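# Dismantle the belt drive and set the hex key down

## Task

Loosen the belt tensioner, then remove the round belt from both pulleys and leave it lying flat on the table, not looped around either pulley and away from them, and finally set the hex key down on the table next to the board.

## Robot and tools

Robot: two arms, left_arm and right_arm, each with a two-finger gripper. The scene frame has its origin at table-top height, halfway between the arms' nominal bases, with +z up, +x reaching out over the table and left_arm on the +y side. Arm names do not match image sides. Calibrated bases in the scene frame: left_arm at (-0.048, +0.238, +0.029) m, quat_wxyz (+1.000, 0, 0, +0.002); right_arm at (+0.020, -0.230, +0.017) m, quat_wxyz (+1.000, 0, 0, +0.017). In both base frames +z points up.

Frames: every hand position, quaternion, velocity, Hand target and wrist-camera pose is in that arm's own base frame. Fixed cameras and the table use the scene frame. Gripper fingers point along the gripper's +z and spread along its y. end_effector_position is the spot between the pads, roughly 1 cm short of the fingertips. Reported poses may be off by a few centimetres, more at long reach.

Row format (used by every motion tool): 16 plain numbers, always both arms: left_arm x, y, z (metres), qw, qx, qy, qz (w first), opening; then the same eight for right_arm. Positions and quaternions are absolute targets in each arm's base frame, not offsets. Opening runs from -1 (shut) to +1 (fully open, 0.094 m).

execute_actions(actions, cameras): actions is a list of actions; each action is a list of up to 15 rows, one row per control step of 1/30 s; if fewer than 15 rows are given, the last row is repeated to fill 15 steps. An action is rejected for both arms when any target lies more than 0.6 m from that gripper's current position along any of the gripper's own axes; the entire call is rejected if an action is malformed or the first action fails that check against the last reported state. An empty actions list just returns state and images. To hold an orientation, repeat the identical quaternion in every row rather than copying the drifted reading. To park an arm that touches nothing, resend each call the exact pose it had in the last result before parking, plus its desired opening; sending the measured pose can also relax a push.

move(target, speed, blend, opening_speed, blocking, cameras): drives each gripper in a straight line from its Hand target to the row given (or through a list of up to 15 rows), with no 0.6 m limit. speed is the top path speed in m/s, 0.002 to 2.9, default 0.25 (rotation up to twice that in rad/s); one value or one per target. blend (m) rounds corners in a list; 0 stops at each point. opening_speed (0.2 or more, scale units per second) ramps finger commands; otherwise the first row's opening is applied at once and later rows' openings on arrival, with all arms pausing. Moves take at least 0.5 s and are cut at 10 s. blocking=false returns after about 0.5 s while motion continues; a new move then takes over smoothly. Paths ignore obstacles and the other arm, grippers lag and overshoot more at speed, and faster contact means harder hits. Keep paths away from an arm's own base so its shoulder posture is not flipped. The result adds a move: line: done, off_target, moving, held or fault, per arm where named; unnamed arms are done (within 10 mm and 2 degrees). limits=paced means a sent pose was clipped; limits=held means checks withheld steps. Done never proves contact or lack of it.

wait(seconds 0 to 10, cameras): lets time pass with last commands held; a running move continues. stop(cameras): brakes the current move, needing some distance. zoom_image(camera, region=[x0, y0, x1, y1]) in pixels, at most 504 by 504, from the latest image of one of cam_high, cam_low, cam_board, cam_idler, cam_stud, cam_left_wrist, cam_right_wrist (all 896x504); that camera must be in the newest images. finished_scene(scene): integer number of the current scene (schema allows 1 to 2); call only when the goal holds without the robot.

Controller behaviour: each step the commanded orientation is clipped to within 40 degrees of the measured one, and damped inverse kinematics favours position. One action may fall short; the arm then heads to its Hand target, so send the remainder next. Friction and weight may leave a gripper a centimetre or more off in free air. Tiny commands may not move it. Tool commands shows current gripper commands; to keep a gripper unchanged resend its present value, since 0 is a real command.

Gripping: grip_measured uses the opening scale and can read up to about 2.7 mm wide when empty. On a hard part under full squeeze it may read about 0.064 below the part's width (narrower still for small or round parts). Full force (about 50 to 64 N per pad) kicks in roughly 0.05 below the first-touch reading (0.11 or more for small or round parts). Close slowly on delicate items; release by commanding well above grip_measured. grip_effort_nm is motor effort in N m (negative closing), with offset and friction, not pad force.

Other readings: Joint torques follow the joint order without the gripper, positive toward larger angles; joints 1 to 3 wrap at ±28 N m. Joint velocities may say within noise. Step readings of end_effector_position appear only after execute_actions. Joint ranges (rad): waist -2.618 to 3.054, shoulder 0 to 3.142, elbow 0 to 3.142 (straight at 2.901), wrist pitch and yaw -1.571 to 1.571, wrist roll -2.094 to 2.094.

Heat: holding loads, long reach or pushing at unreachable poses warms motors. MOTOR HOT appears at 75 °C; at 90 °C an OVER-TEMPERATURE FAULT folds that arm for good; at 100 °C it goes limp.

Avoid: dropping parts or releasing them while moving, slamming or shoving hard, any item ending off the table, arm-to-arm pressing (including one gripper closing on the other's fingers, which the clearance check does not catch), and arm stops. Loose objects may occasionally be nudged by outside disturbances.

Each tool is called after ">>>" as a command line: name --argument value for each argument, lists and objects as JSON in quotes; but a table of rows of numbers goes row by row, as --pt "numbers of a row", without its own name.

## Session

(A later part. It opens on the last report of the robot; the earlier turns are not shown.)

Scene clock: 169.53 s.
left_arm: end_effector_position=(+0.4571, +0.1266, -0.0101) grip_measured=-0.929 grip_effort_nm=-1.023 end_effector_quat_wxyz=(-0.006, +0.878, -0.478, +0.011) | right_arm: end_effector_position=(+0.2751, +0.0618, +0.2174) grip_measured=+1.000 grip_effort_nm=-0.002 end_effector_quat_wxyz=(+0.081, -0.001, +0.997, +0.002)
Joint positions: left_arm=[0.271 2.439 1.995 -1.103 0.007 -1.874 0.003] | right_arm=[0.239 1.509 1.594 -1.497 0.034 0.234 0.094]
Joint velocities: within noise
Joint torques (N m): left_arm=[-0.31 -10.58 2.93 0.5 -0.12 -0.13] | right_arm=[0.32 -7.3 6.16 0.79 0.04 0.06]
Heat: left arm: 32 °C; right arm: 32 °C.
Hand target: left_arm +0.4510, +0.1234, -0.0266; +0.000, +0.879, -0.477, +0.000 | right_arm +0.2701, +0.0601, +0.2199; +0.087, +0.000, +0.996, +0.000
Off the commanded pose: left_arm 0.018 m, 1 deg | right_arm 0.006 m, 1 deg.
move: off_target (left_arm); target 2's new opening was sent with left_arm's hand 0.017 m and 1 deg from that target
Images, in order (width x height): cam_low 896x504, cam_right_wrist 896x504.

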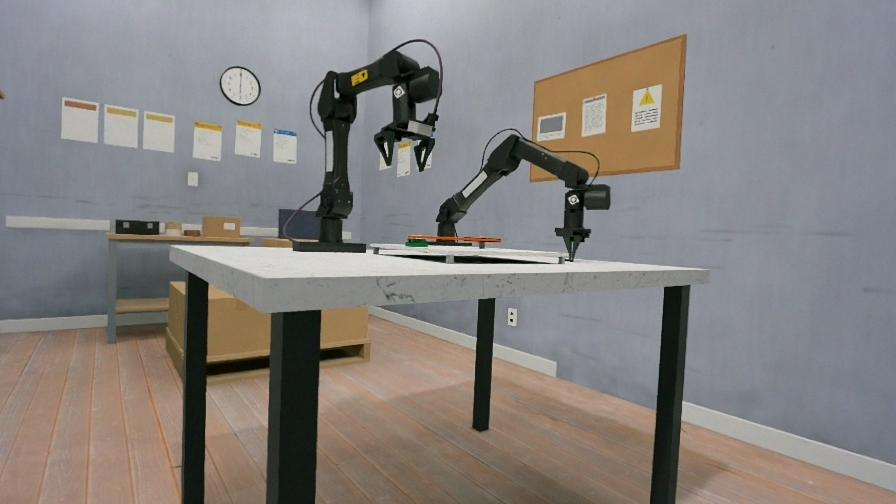

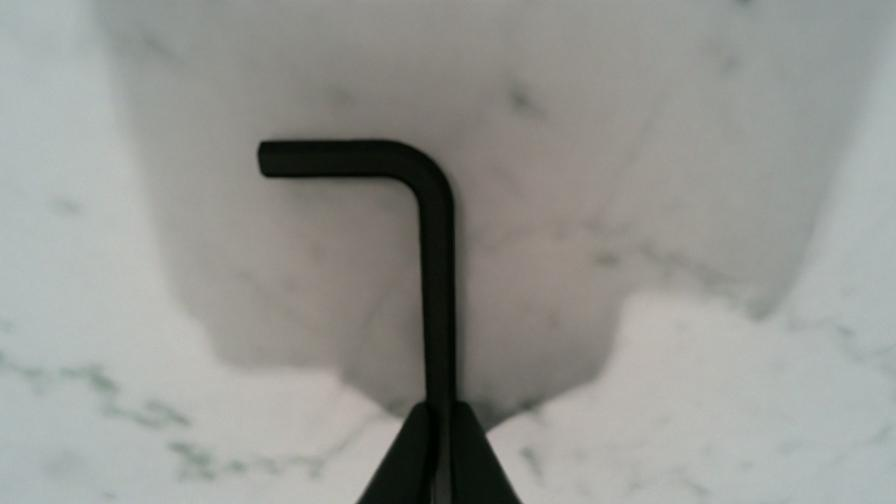

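>>> move --pt "0.4 0.12 0.15 0 -0.879 0.477 0 -1 0.2 -0.12 0.26 0.087 0 0.996 0 1" --pt "0.33 -0.05 0.25 0.6435 0.2933 0.6435 -0.2933 -1 0.2 -0.18 0.26 0.087 0 0.996 0 1" --cameras '["cam_high","cam_low","cam_right_wrist"]'

Scene clock: 187.80 s.
left_arm: end_effector_position=(+0.3244, -0.0538, +0.2352) grip_measured=-0.933 grip_effort_nm=-1.057 end_effector_quat_wxyz=(+0.629, +0.277, +0.658, -0.309) | right_arm: end_effector_position=(+0.1970, -0.1785, +0.2506) grip_measured=+1.000 grip_effort_nm=-0.002 end_effector_quat_wxyz=(+0.124, +0.006, +0.991, -0.048)
Joint positions: left_arm=[0.366 1.239 0.475 0.712 1.222 -0.01 0.003] | right_arm=[-0.815 1.417 1.634 -1.546 -0.112 -0.788 0.094]
Joint velocities: within noise
Joint torques (N m): left_arm=[0.61 -2.96 8.83 1.55 0.1 0.09] | right_arm=[-0.38 -3.43 11.02 0.87 -0.26 -0.07]
Heat: left arm: 32 °C; right arm: 32 °C.
Hand target: left_arm +0.3294, -0.0501, +0.2498; +0.643, +0.293, +0.644, -0.293 | right_arm +0.2000, -0.1800, +0.2593; +0.136, +0.004, +0.989, -0.051
Off the commanded pose: left_arm 0.016 m, 4 deg | right_arm 0.010 m, 7 deg.
joint sent to its limit (right arm) — joint 4 (wrist pitch), lower limit. The joint targets are off in orientation, not in position.
move: off_target (left_arm, right_arm)
Images, in order (width x height): cam_high 896x504, cam_low 896x504, cam_right_wrist 896x504.

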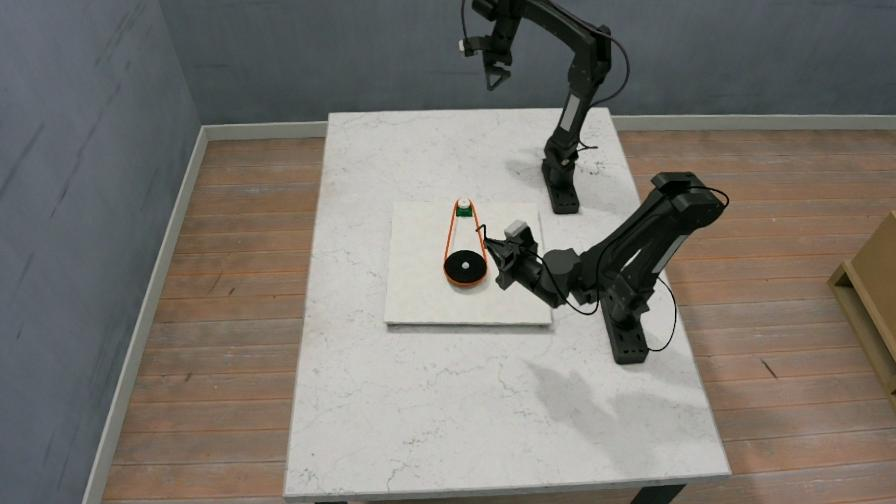

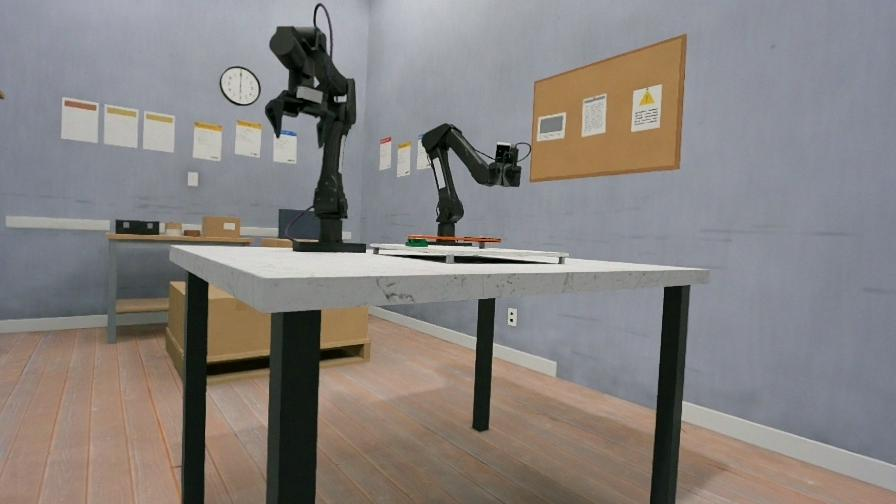

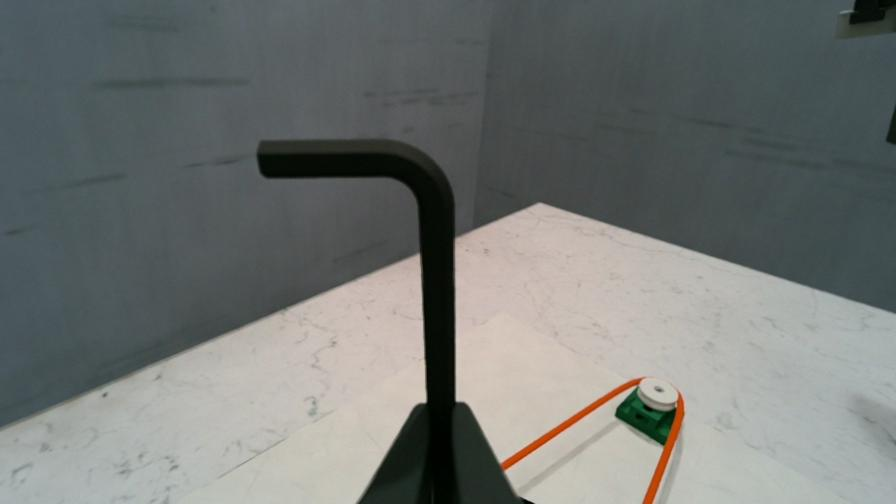

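>>> move --target '[0.362,-0.33,0.13,0.6435,0.2933,0.6435,-0.2933,-1,0.2,-0.18,0.26,0.124,0.006,0.991,-0.048,1]'

Scene clock: 229.63 s.
left_arm: end_effector_position=(+0.3557, -0.3260, +0.1220) grip_measured=-0.933 grip_effort_nm=-1.062 end_effector_quat_wxyz=(+0.631, +0.300, +0.653, -0.291) | right_arm: end_effector_position=(+0.1966, -0.1788, +0.2506) grip_measured=+1.000 grip_effort_nm=0.002 end_effector_quat_wxyz=(+0.123, +0.008, +0.991, -0.049)
Joint positions: left_arm=[-0.675 1.997 0.624 1.339 0.187 0.005 0.003] | right_arm=[-0.815 1.417 1.634 -1.546 -0.109 -0.785 0.094]
Joint velocities: within noise
Joint torques (N m): left_arm=[-0.18 -6.57 6.09 2.04 -0.12 -0.04] | right_arm=[0.51 -3.43 11.26 0.87 -0.13 0.03]
Heat: left arm: 35 °C; right arm: 32 °C.
Hand target: left_arm +0.3617, -0.3296, +0.1299; +0.643, +0.293, +0.644, -0.293 | right_arm +0.1999, -0.1799, +0.2595; +0.132, +0.007, +0.990, -0.056
Off the commanded pose: left_arm 0.011 m, 2 deg | right_arm 0.010 m, 0 deg.
joint sent to its limit (right arm) — joint 4 (wrist pitch), lower limit. The joint targets still meet the commanded pose.
move: off_target (left_arm)

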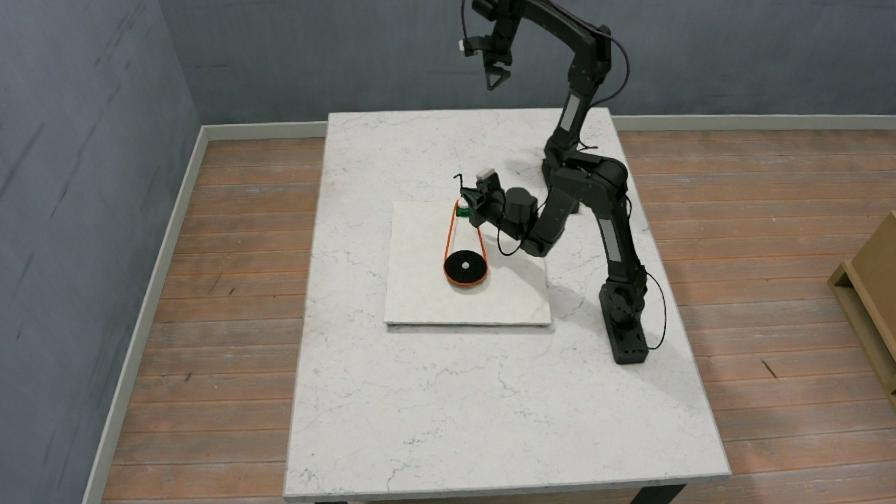

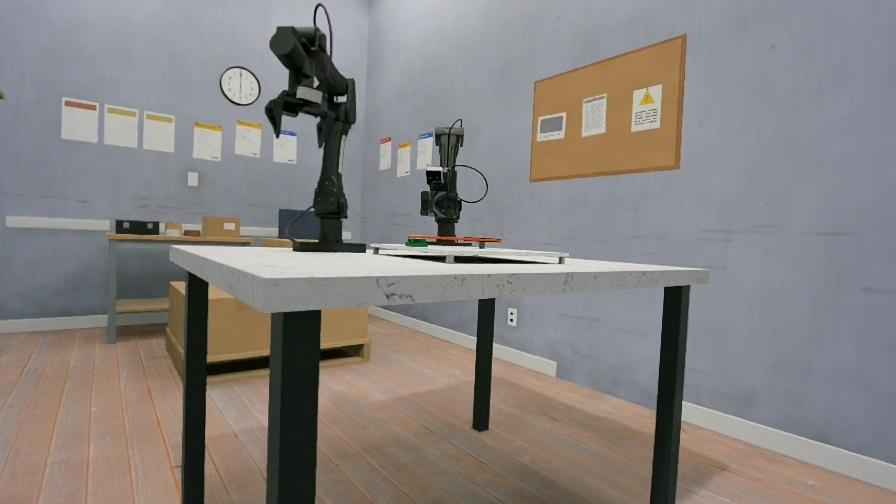

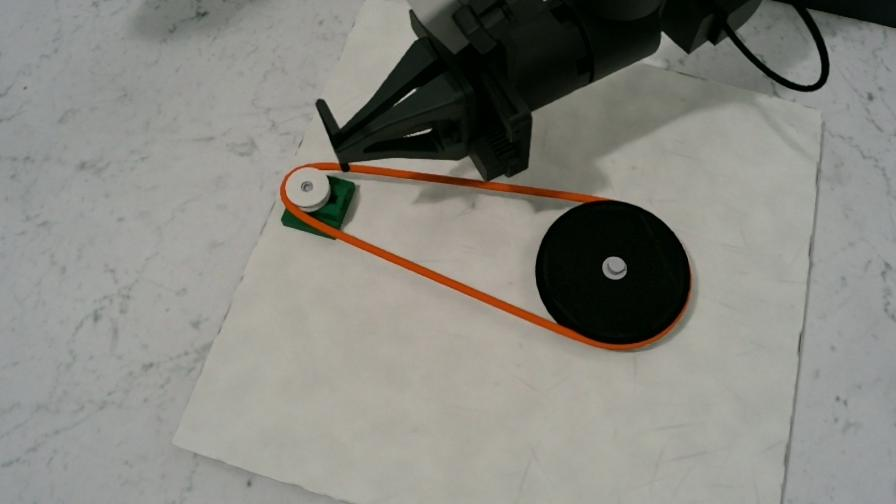

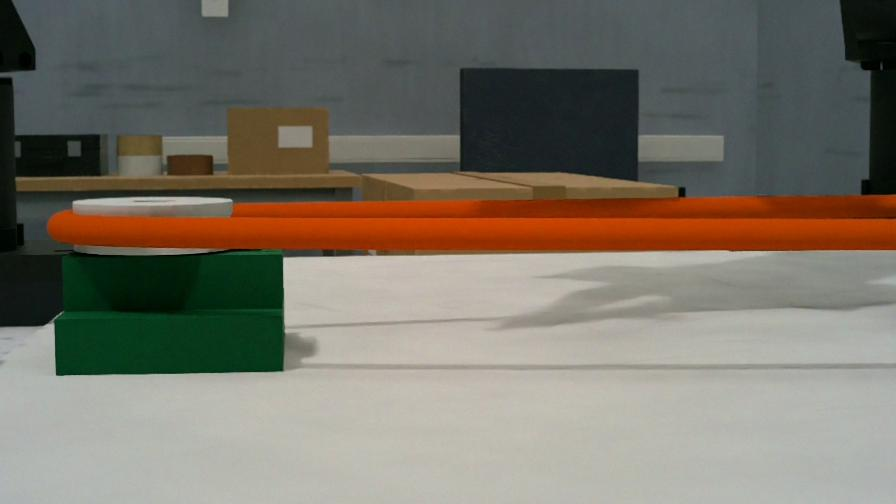

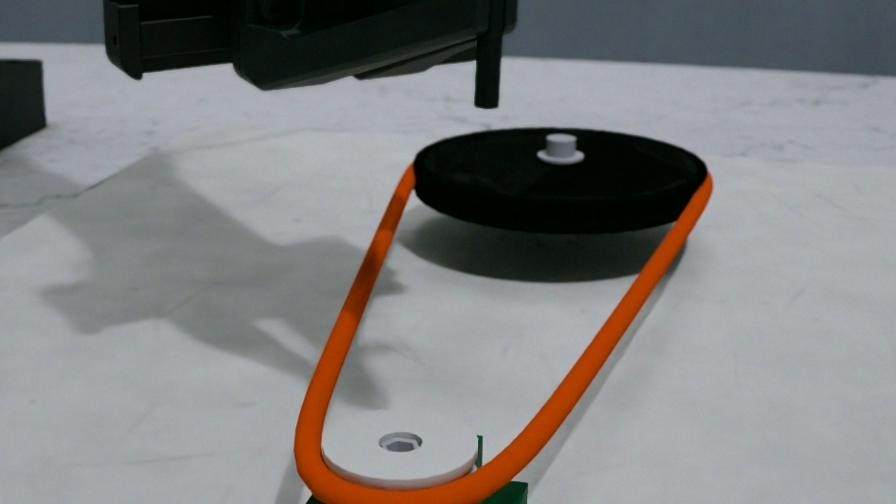

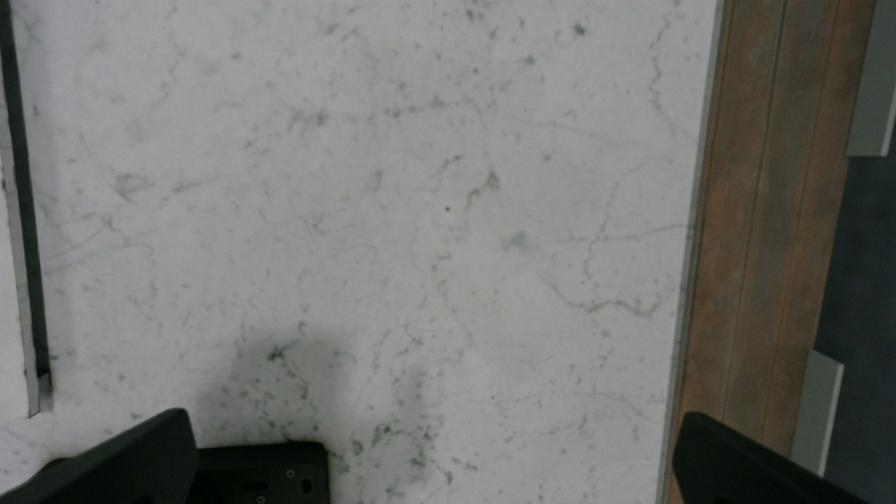

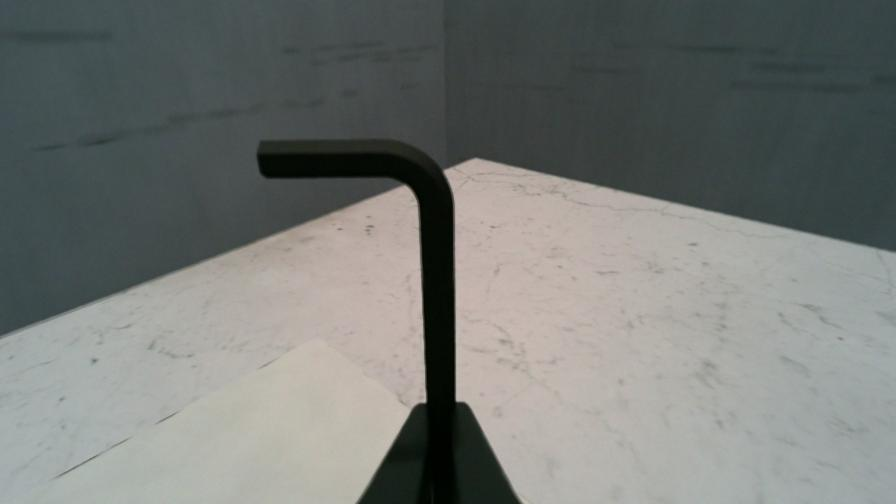

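>>> move --target '[0.378,-0.356,0.112,0.6435,0.2933,0.6435,-0.2933,-1,0.2,-0.18,0.26,0.124,0.006,0.991,-0.048,1]' --speed 0.1 --cameras '["cam_board","cam_idler","cam_stud"]'

Scene clock: 242.30 s.
left_arm: end_effector_position=(+0.3736, -0.3504, +0.1040) grip_measured=-0.933 grip_effort_nm=-1.057 end_effector_quat_wxyz=(+0.632, +0.299, +0.654, -0.289) | right_arm: end_effector_position=(+0.1965, -0.1789, +0.2505) grip_measured=+1.000 grip_effort_nm=-0.002 end_effector_quat_wxyz=(+0.122, +0.009, +0.991, -0.049)
Joint positions: left_arm=[-0.701 2.132 0.749 1.348 0.158 0.005 0.003] | right_arm=[-0.815 1.417 1.634 -1.546 -0.108 -0.784 0.094]
Joint velocities: within noise
Joint torques (N m): left_arm=[-0.12 -7.66 5.86 2.01 -0.14 -0.07] | right_arm=[0.49 -3.38 11.07 0.86 -0.13 0.02]
Heat: left arm: 38 °C; right arm: 32 °C.
Hand target: left_arm +0.3777, -0.3557, +0.1122; +0.643, +0.293, +0.643, -0.293 | right_arm +0.1999, -0.1799, +0.2595; +0.132, +0.007, +0.990, -0.056
Off the commanded pose: left_arm 0.011 m, 2 deg | right_arm 0.010 m, 0 deg.
joint sent to its limit (right arm) — joint 4 (wrist pitch), lower limit. The joint targets still meet the commanded pose.
move: off_target (left_arm)
Images, in order (width x height): cam_board 896x504, cam_idler 896x504, cam_stud 896x504.

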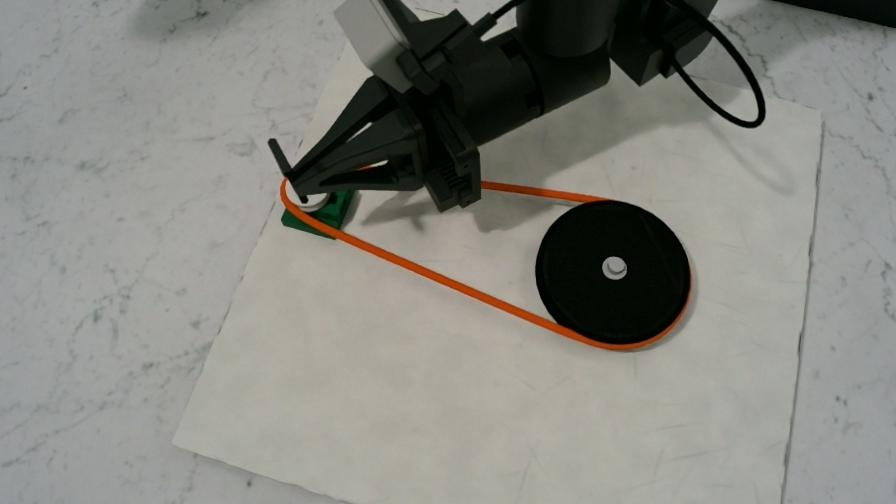

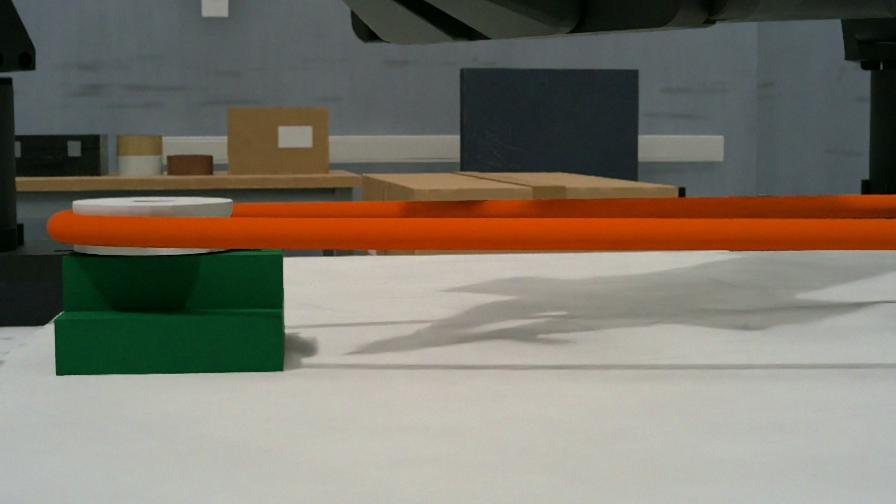

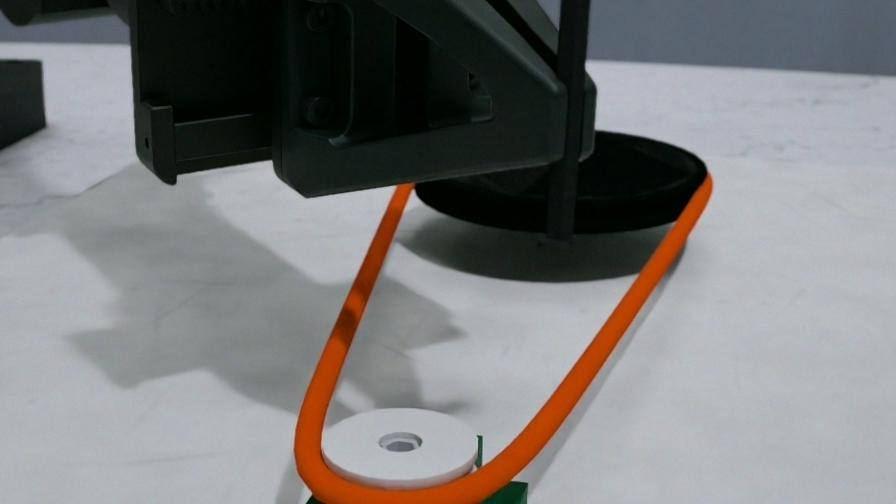

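>>> move --target '[0.362,-0.363,0.092,0.6435,0.2933,0.6435,-0.2933,-1,0.2,-0.18,0.26,0.124,0.006,0.991,-0.048,1]' --speed 0.1 --cameras '["cam_board","cam_idler","cam_stud"]'

Scene clock: 260.77 s.
left_arm: end_effector_position=(+0.3620, -0.3622, +0.0910) grip_measured=-0.933 grip_effort_nm=-1.057 end_effector_quat_wxyz=(+0.638, +0.298, +0.648, -0.291) | right_arm: end_effector_position=(+0.1965, -0.1789, +0.2505) grip_measured=+1.000 grip_effort_nm=-0.002 end_effector_quat_wxyz=(+0.122, +0.009, +0.991, -0.049)
Joint positions: left_arm=[-0.749 2.203 0.749 1.436 0.111 0.005 0.003] | right_arm=[-0.815 1.417 1.634 -1.546 -0.108 -0.784 0.094]
Joint velocities: within noise
Joint torques (N m): left_arm=[-0.31 -7.79 3.66 2.1 -0.13 -0.09] | right_arm=[0.44 -3.4 11.22 0.88 -0.11 0.01]
Heat: left arm: 38 °C; right arm: 32 °C.
Hand target: left_arm +0.3619, -0.3630, +0.0920; +0.643, +0.293, +0.644, -0.293 | right_arm +0.1999, -0.1799, +0.2595; +0.132, +0.007, +0.990, -0.056
Off the commanded pose: left_arm 0.001 m, 1 deg | right_arm 0.010 m, 0 deg.
joint sent to its limit (right arm) — joint 4 (wrist pitch), lower limit. The joint targets still meet the commanded pose.
move: done
Images, in order (width x height): cam_board 896x504, cam_idler 896x504, cam_stud 896x504.

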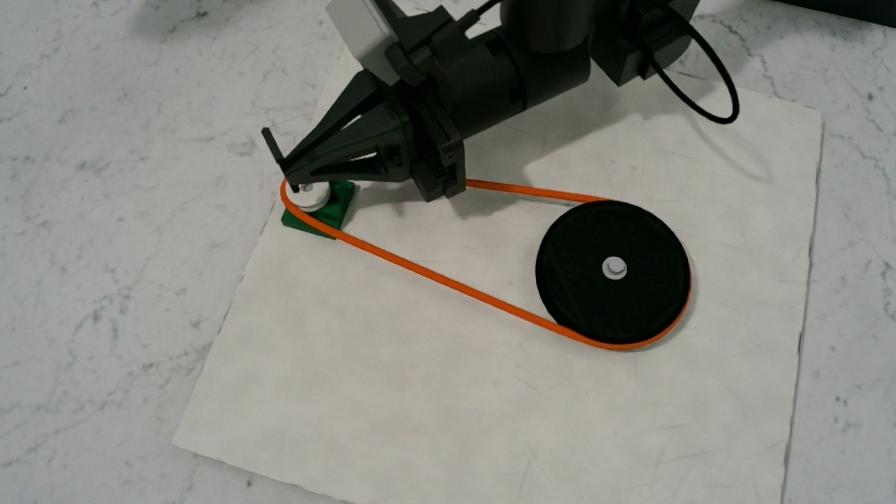

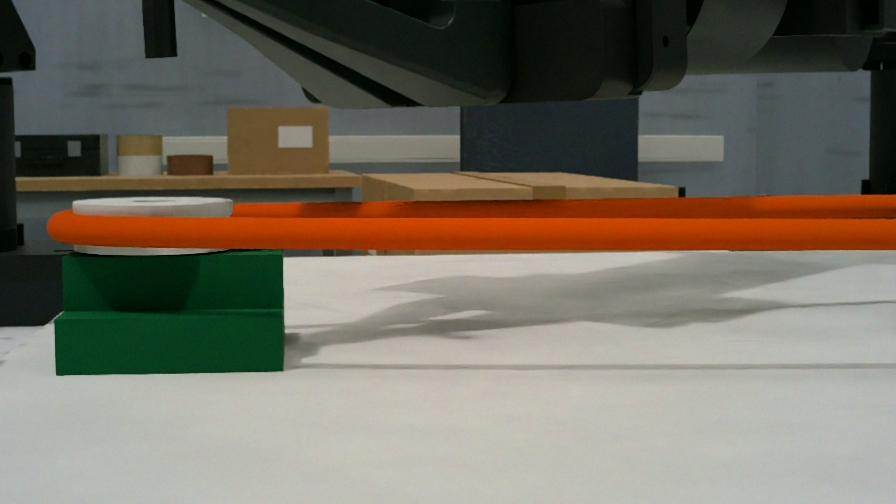

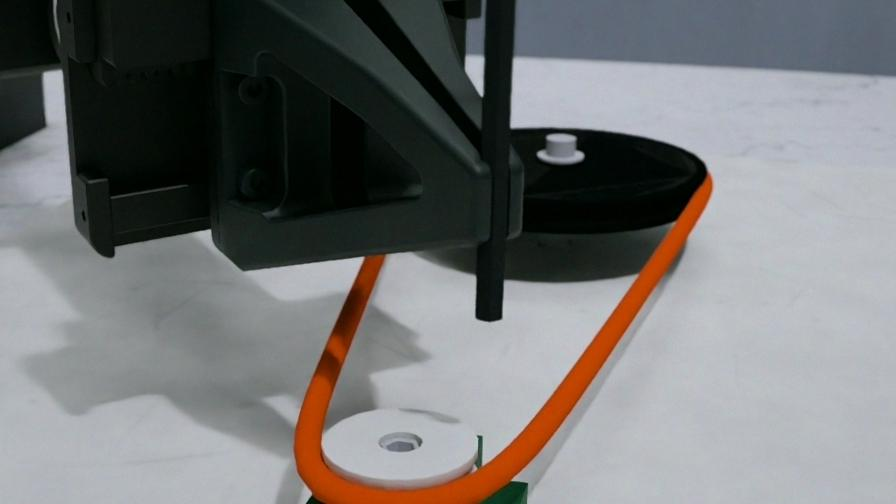

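>>> move --target '[0.350,-0.364,0.080,0.6435,0.2933,0.6435,-0.2933,-1,0.2,-0.18,0.26,0.124,0.006,0.991,-0.048,1]' --speed 0.1 --cameras '["cam_board","cam_idler","cam_stud"]'

Scene clock: 273.40 s.
left_arm: end_effector_position=(+0.3532, -0.3655, +0.0811) grip_measured=-0.933 grip_effort_nm=-1.062 end_effector_quat_wxyz=(+0.639, +0.298, +0.647, -0.291) | right_arm: end_effector_position=(+0.1965, -0.1790, +0.2505) grip_measured=+1.000 grip_effort_nm=-0.002 end_effector_quat_wxyz=(+0.122, +0.009, +0.991, -0.049)
Joint positions: left_arm=[-0.775 2.243 0.737 1.492 0.084 0.005 0.003] | right_arm=[-0.815 1.417 1.634 -1.546 -0.108 -0.784 0.094]
Joint velocities: within noise
Joint torques (N m): left_arm=[-0.36 -7.73 2.33 2.21 -0.07 -0.11] | right_arm=[0.4 -3.4 11.11 0.87 -0.15 0]
Heat: left arm: 39 °C; right arm: 32 °C.
Hand target: left_arm +0.3500, -0.3639, +0.0801; +0.643, +0.293, +0.644, -0.293 | right_arm +0.1999, -0.1800, +0.2595; +0.132, +0.007, +0.990, -0.056
Off the commanded pose: left_arm 0.004 m, 1 deg | right_arm 0.010 m, 0 deg.
joint sent to its limit (right arm) — joint 4 (wrist pitch), lower limit. The joint targets still meet the commanded pose.
move: done
Images, in order (width x height): cam_board 896x504, cam_idler 896x504, cam_stud 896x504.

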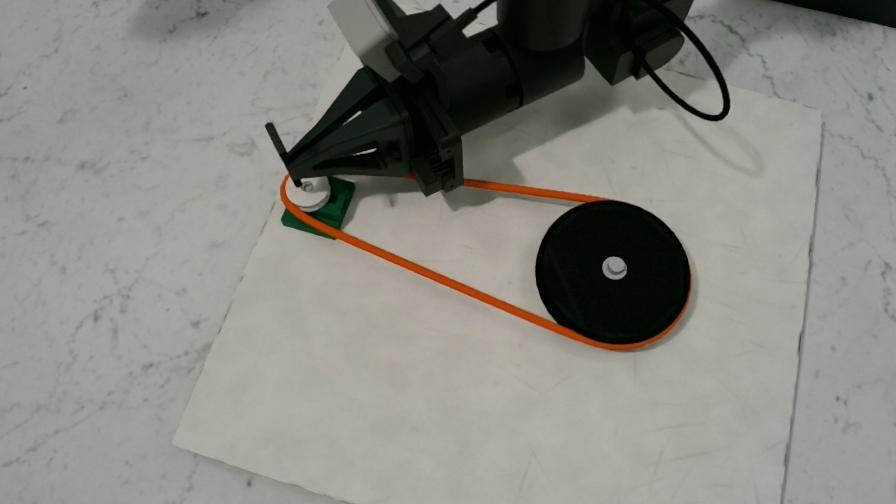

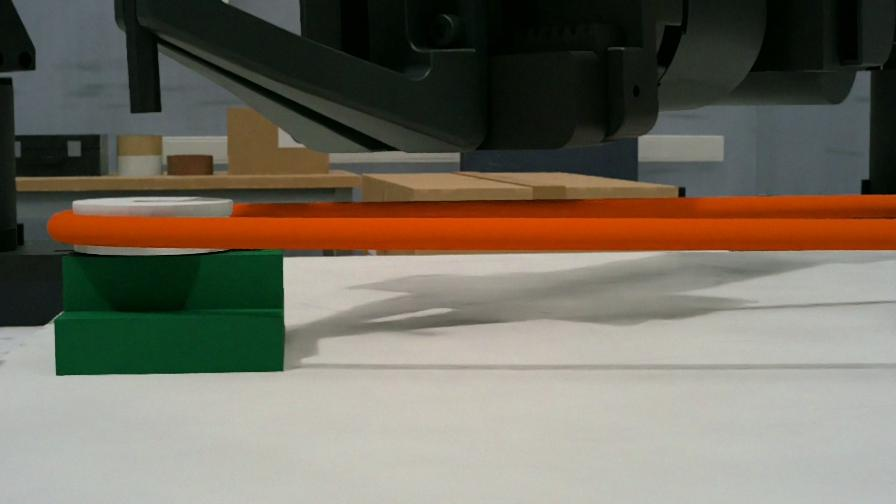

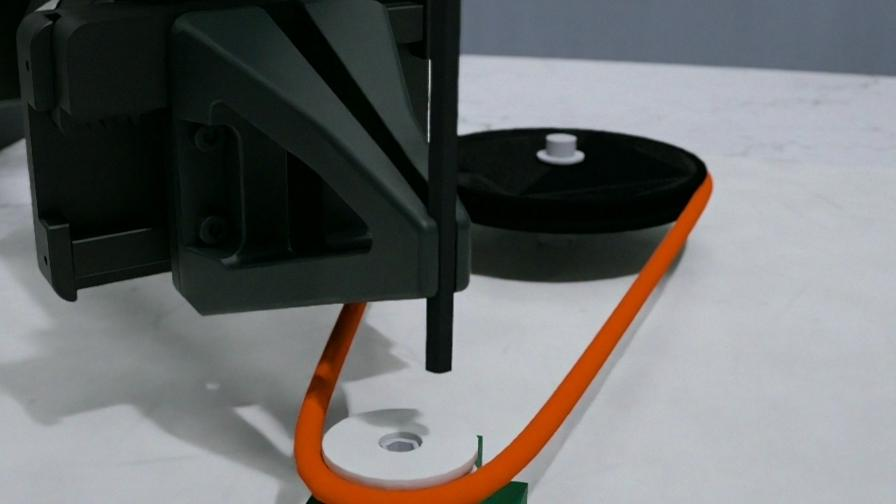

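>>> move --target '[0.3425,-0.363,0.073,0.6435,0.2933,0.6435,-0.2933,-1,0.2,-0.18,0.26,0.124,0.006,0.991,-0.048,1]' --speed 0.1 --cameras '["cam_board","cam_idler","cam_stud"]'

Scene clock: 285.67 s.
left_arm: end_effector_position=(+0.3460, -0.3643, +0.0669) grip_measured=-0.933 grip_effort_nm=-1.057 end_effector_quat_wxyz=(+0.627, +0.302, +0.659, -0.286) | right_arm: end_effector_position=(+0.1965, -0.1790, +0.2505) grip_measured=+1.000 grip_effort_nm=-0.002 end_effector_quat_wxyz=(+0.122, +0.009, +0.991, -0.049)
Joint positions: left_arm=[-0.788 2.259 0.716 1.494 0.07 0.005 0.003] | right_arm=[-0.815 1.417 1.634 -1.546 -0.108 -0.784 0.094]
Joint velocities: within noise
Joint torques (N m): left_arm=[-0.4 -7.53 2.14 2.55 -0.09 -0.05] | right_arm=[0.44 -3.38 11.12 0.88 -0.14 0.01]
Heat: left arm: 42 °C; right arm: 32 °C.
Hand target: left_arm +0.3424, -0.3630, +0.0730; +0.640, +0.295, +0.646, -0.292 | right_arm +0.1999, -0.1800, +0.2595; +0.132, +0.007, +0.990, -0.056
Off the commanded pose: left_arm 0.007 m, 3 deg | right_arm 0.010 m, 0 deg.
joint sent to its limit (left arm) — joint 4 (wrist pitch), upper limit. The joint targets still meet the commanded pose.
joint sent to its limit (right arm) — joint 4 (wrist pitch), lower limit. The joint targets still meet the commanded pose.
move: off_target (left_arm)
Images, in order (width x height): cam_board 896x504, cam_idler 896x504, cam_stud 896x504.

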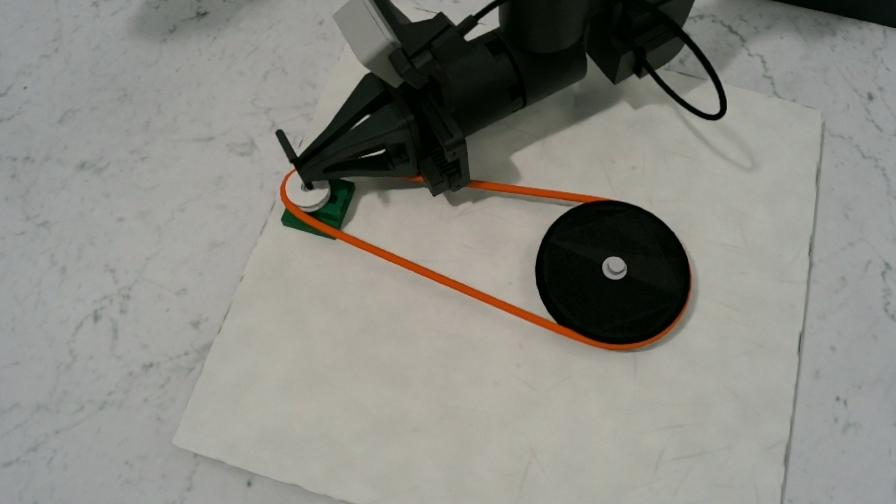

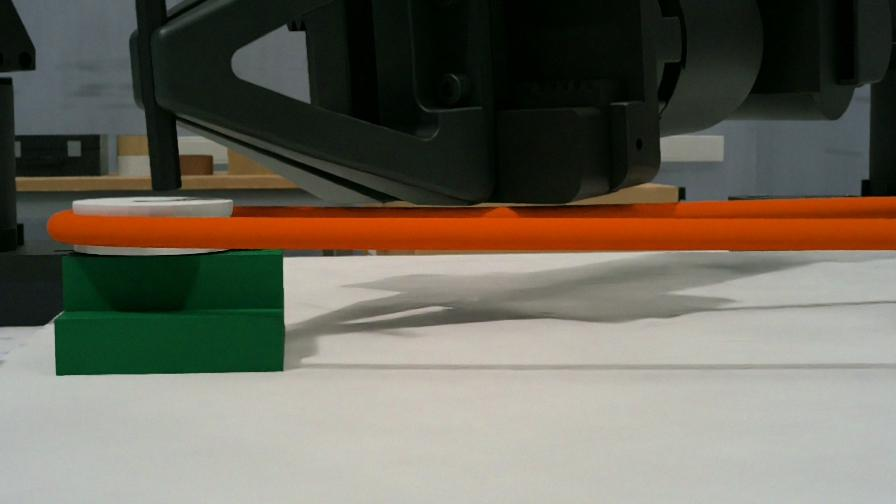

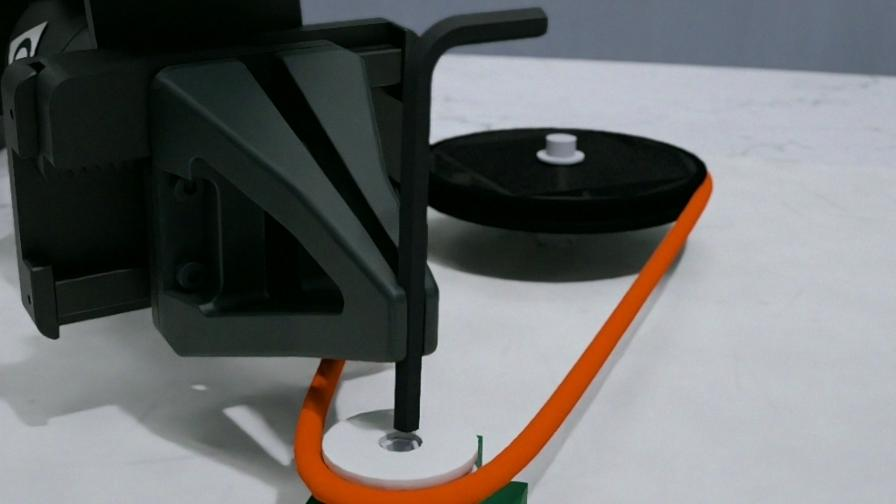

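>>> move --target '[0.3415,-0.365,0.067,0.633,0.299,0.653,-0.289,-1,0.2,-0.18,0.26,0.124,0.006,0.991,-0.048,1]' --speed 0.05 --cameras '["cam_board","cam_idler","cam_stud"]'

>>> zoom_image --camera "cam_board" --region '[240, 130, 400, 250]'

>>> zoom_image --camera "cam_stud" --region '[280, 380, 560, 504]'

Scene clock: 320.50 s.
left_arm: end_effector_position=(+0.3449, -0.3654, +0.0669) grip_measured=-0.933 grip_effort_nm=-1.053 end_effector_quat_wxyz=(+0.627, +0.302, +0.658, -0.287) | right_arm: end_effector_position=(+0.1965, -0.1790, +0.2505) grip_measured=+1.000 grip_effort_nm=-0.002 end_effector_quat_wxyz=(+0.122, +0.009, +0.991, -0.049)
Joint positions: left_arm=[-0.793 2.259 0.716 1.494 0.066 0.005 0.003] | right_arm=[-0.815 1.417 1.634 -1.546 -0.108 -0.784 0.094]
Joint velocities: within noise
Joint torques (N m): left_arm=[-0.64 -7.47 2.48 2.26 -0.11 0.02] | right_arm=[0.51 -3.47 11.19 0.88 -0.11 0.03]
Heat: left arm: 51 °C; right arm: 32 °C.
Hand target: left_arm +0.3415, -0.3649, +0.0670; +0.633, +0.299, +0.653, -0.289 | right_arm +0.1999, -0.1800, +0.2595; +0.132, +0.007, +0.990, -0.056
Off the commanded pose: left_arm 0.003 m, 1 deg | right_arm 0.010 m, 0 deg.
joint sent to its limit (right arm) — joint 4 (wrist pitch), lower limit. The joint targets still meet the commanded pose.
move: done
Images, in order (width x height): cam_board 896x504, cam_idler 896x504, cam_stud 896x504.

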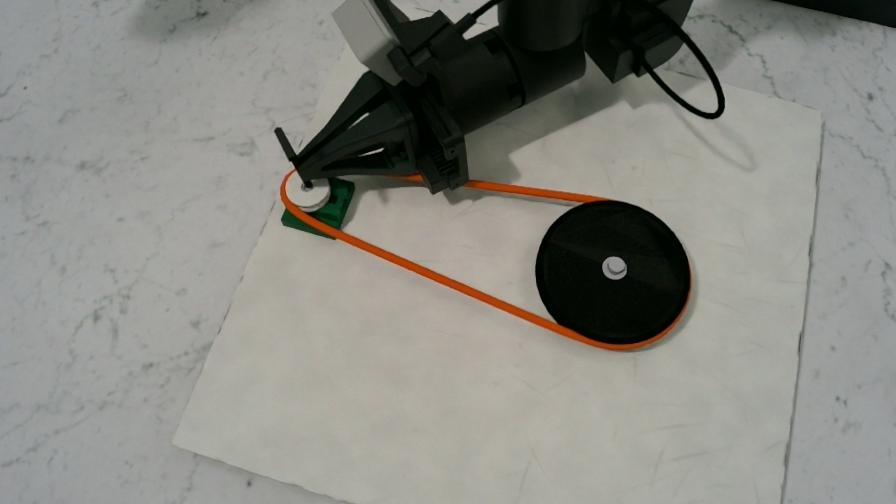

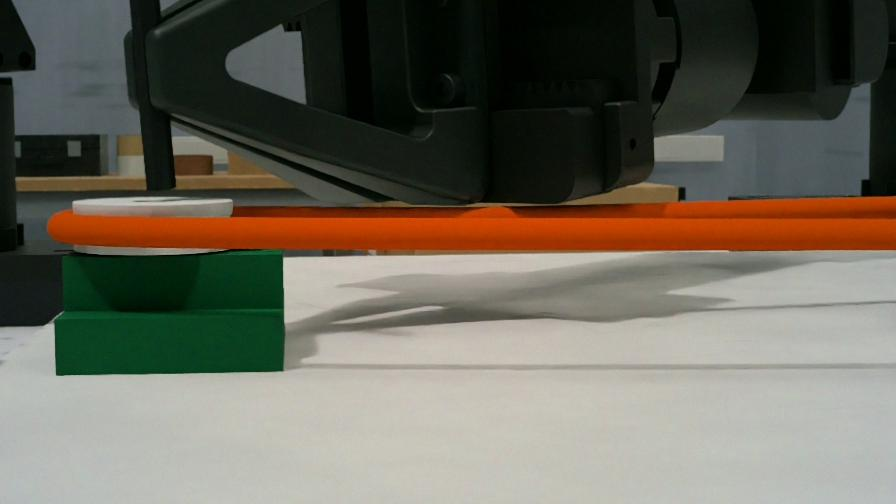

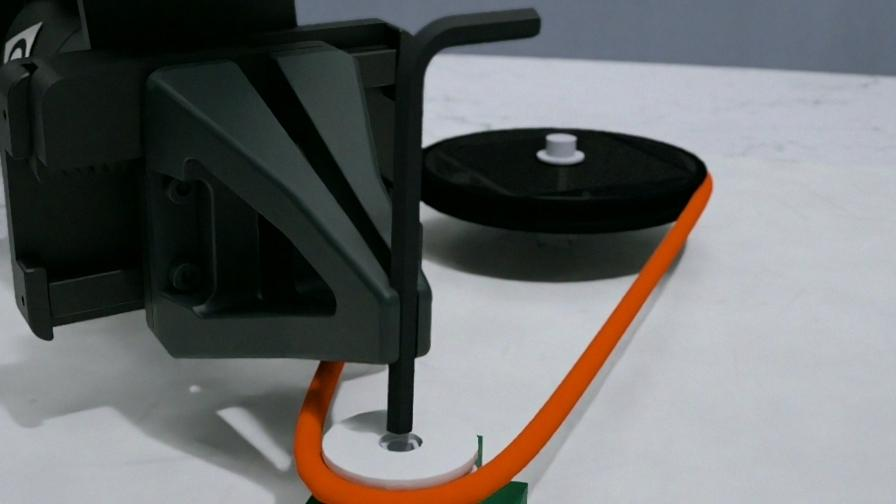

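Scaled by 3.150 from the camera's 896x504 image, which has a finer 1280x720 frame.

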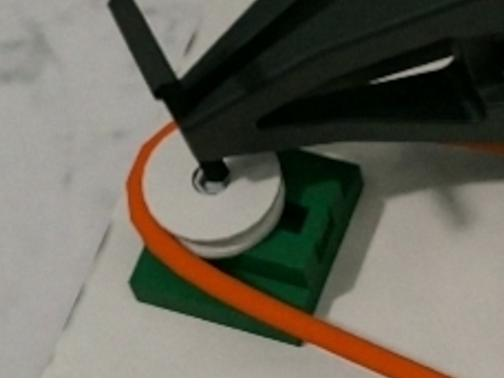

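Scaled by 1.800 from the camera's 896x504 image, which has a finer 1280x720 frame.

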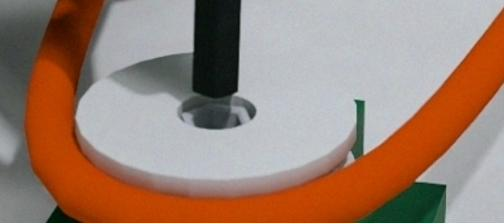

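>>> move --target '[0.3421,-0.3665,0.060,0.627,0.302,0.659,-0.287,-1,0.2,-0.18,0.26,0.124,0.006,0.991,-0.048,1]' --speed 0.05 --cameras '["cam_board","cam_idler","cam_stud"]'

>>> zoom_image --camera "cam_board" --region '[240, 130, 400, 250]'

>>> zoom_image --camera "cam_stud" --region '[280, 380, 560, 504]'

Scene clock: 332.23 s.
left_arm: end_effector_position=(+0.3447, -0.3651, +0.0641) grip_measured=-0.933 grip_effort_nm=-1.062 end_effector_quat_wxyz=(+0.625, +0.303, +0.660, -0.286) | right_arm: end_effector_position=(+0.1965, -0.1790, +0.2505) grip_measured=+1.000 grip_effort_nm=-0.002 end_effector_quat_wxyz=(+0.122, +0.009, +0.991, -0.049)
Joint positions: left_arm=[-0.793 2.265 0.716 1.493 0.065 0.005 0.003] | right_arm=[-0.815 1.417 1.634 -1.546 -0.108 -0.784 0.094]
Joint velocities: within noise
Joint torques (N m): left_arm=[-0.43 -7.24 2.71 2.09 -0.03 -0.02] | right_arm=[0.46 -3.44 11.22 0.87 -0.14 0.02]
Heat: left arm: 51 °C; right arm: 32 °C.
Hand target: left_arm +0.3420, -0.3664, +0.0600; +0.626, +0.302, +0.659, -0.287 | right_arm +0.1999, -0.1800, +0.2595; +0.132, +0.007, +0.990, -0.056
Off the commanded pose: left_arm 0.005 m, 0 deg | right_arm 0.010 m, 0 deg.
joint sent to its limit (right arm) — joint 4 (wrist pitch), lower limit. The joint targets still meet the commanded pose.
move: done
Images, in order (width x height): cam_board 896x504, cam_idler 896x504, cam_stud 896x504.

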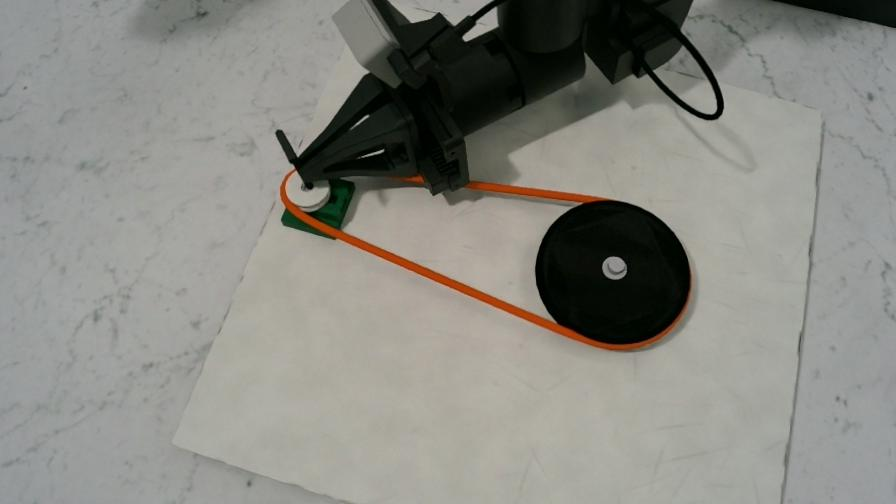

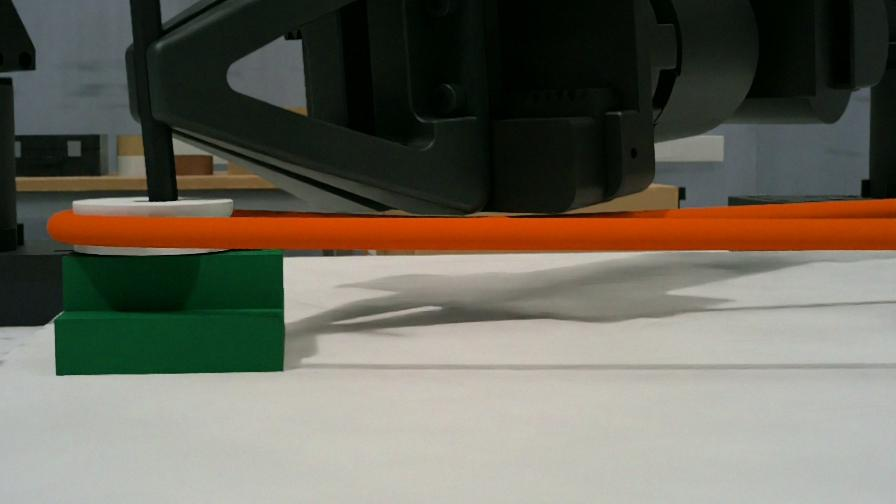

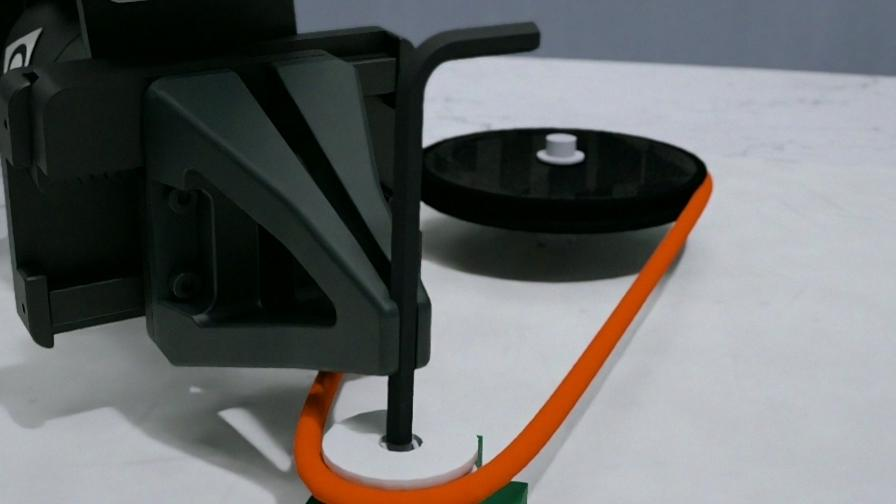

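Scaled by 3.150 from the camera's 896x504 image, which has a finer 1280x720 frame.

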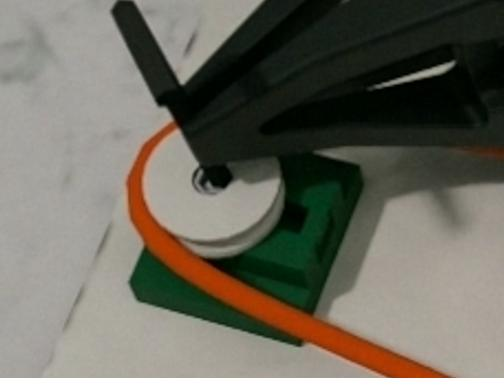

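Scaled by 1.800 from the camera's 896x504 image, which has a finer 1280x720 frame.

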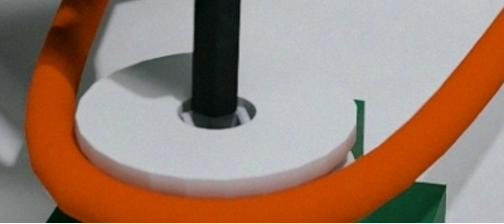

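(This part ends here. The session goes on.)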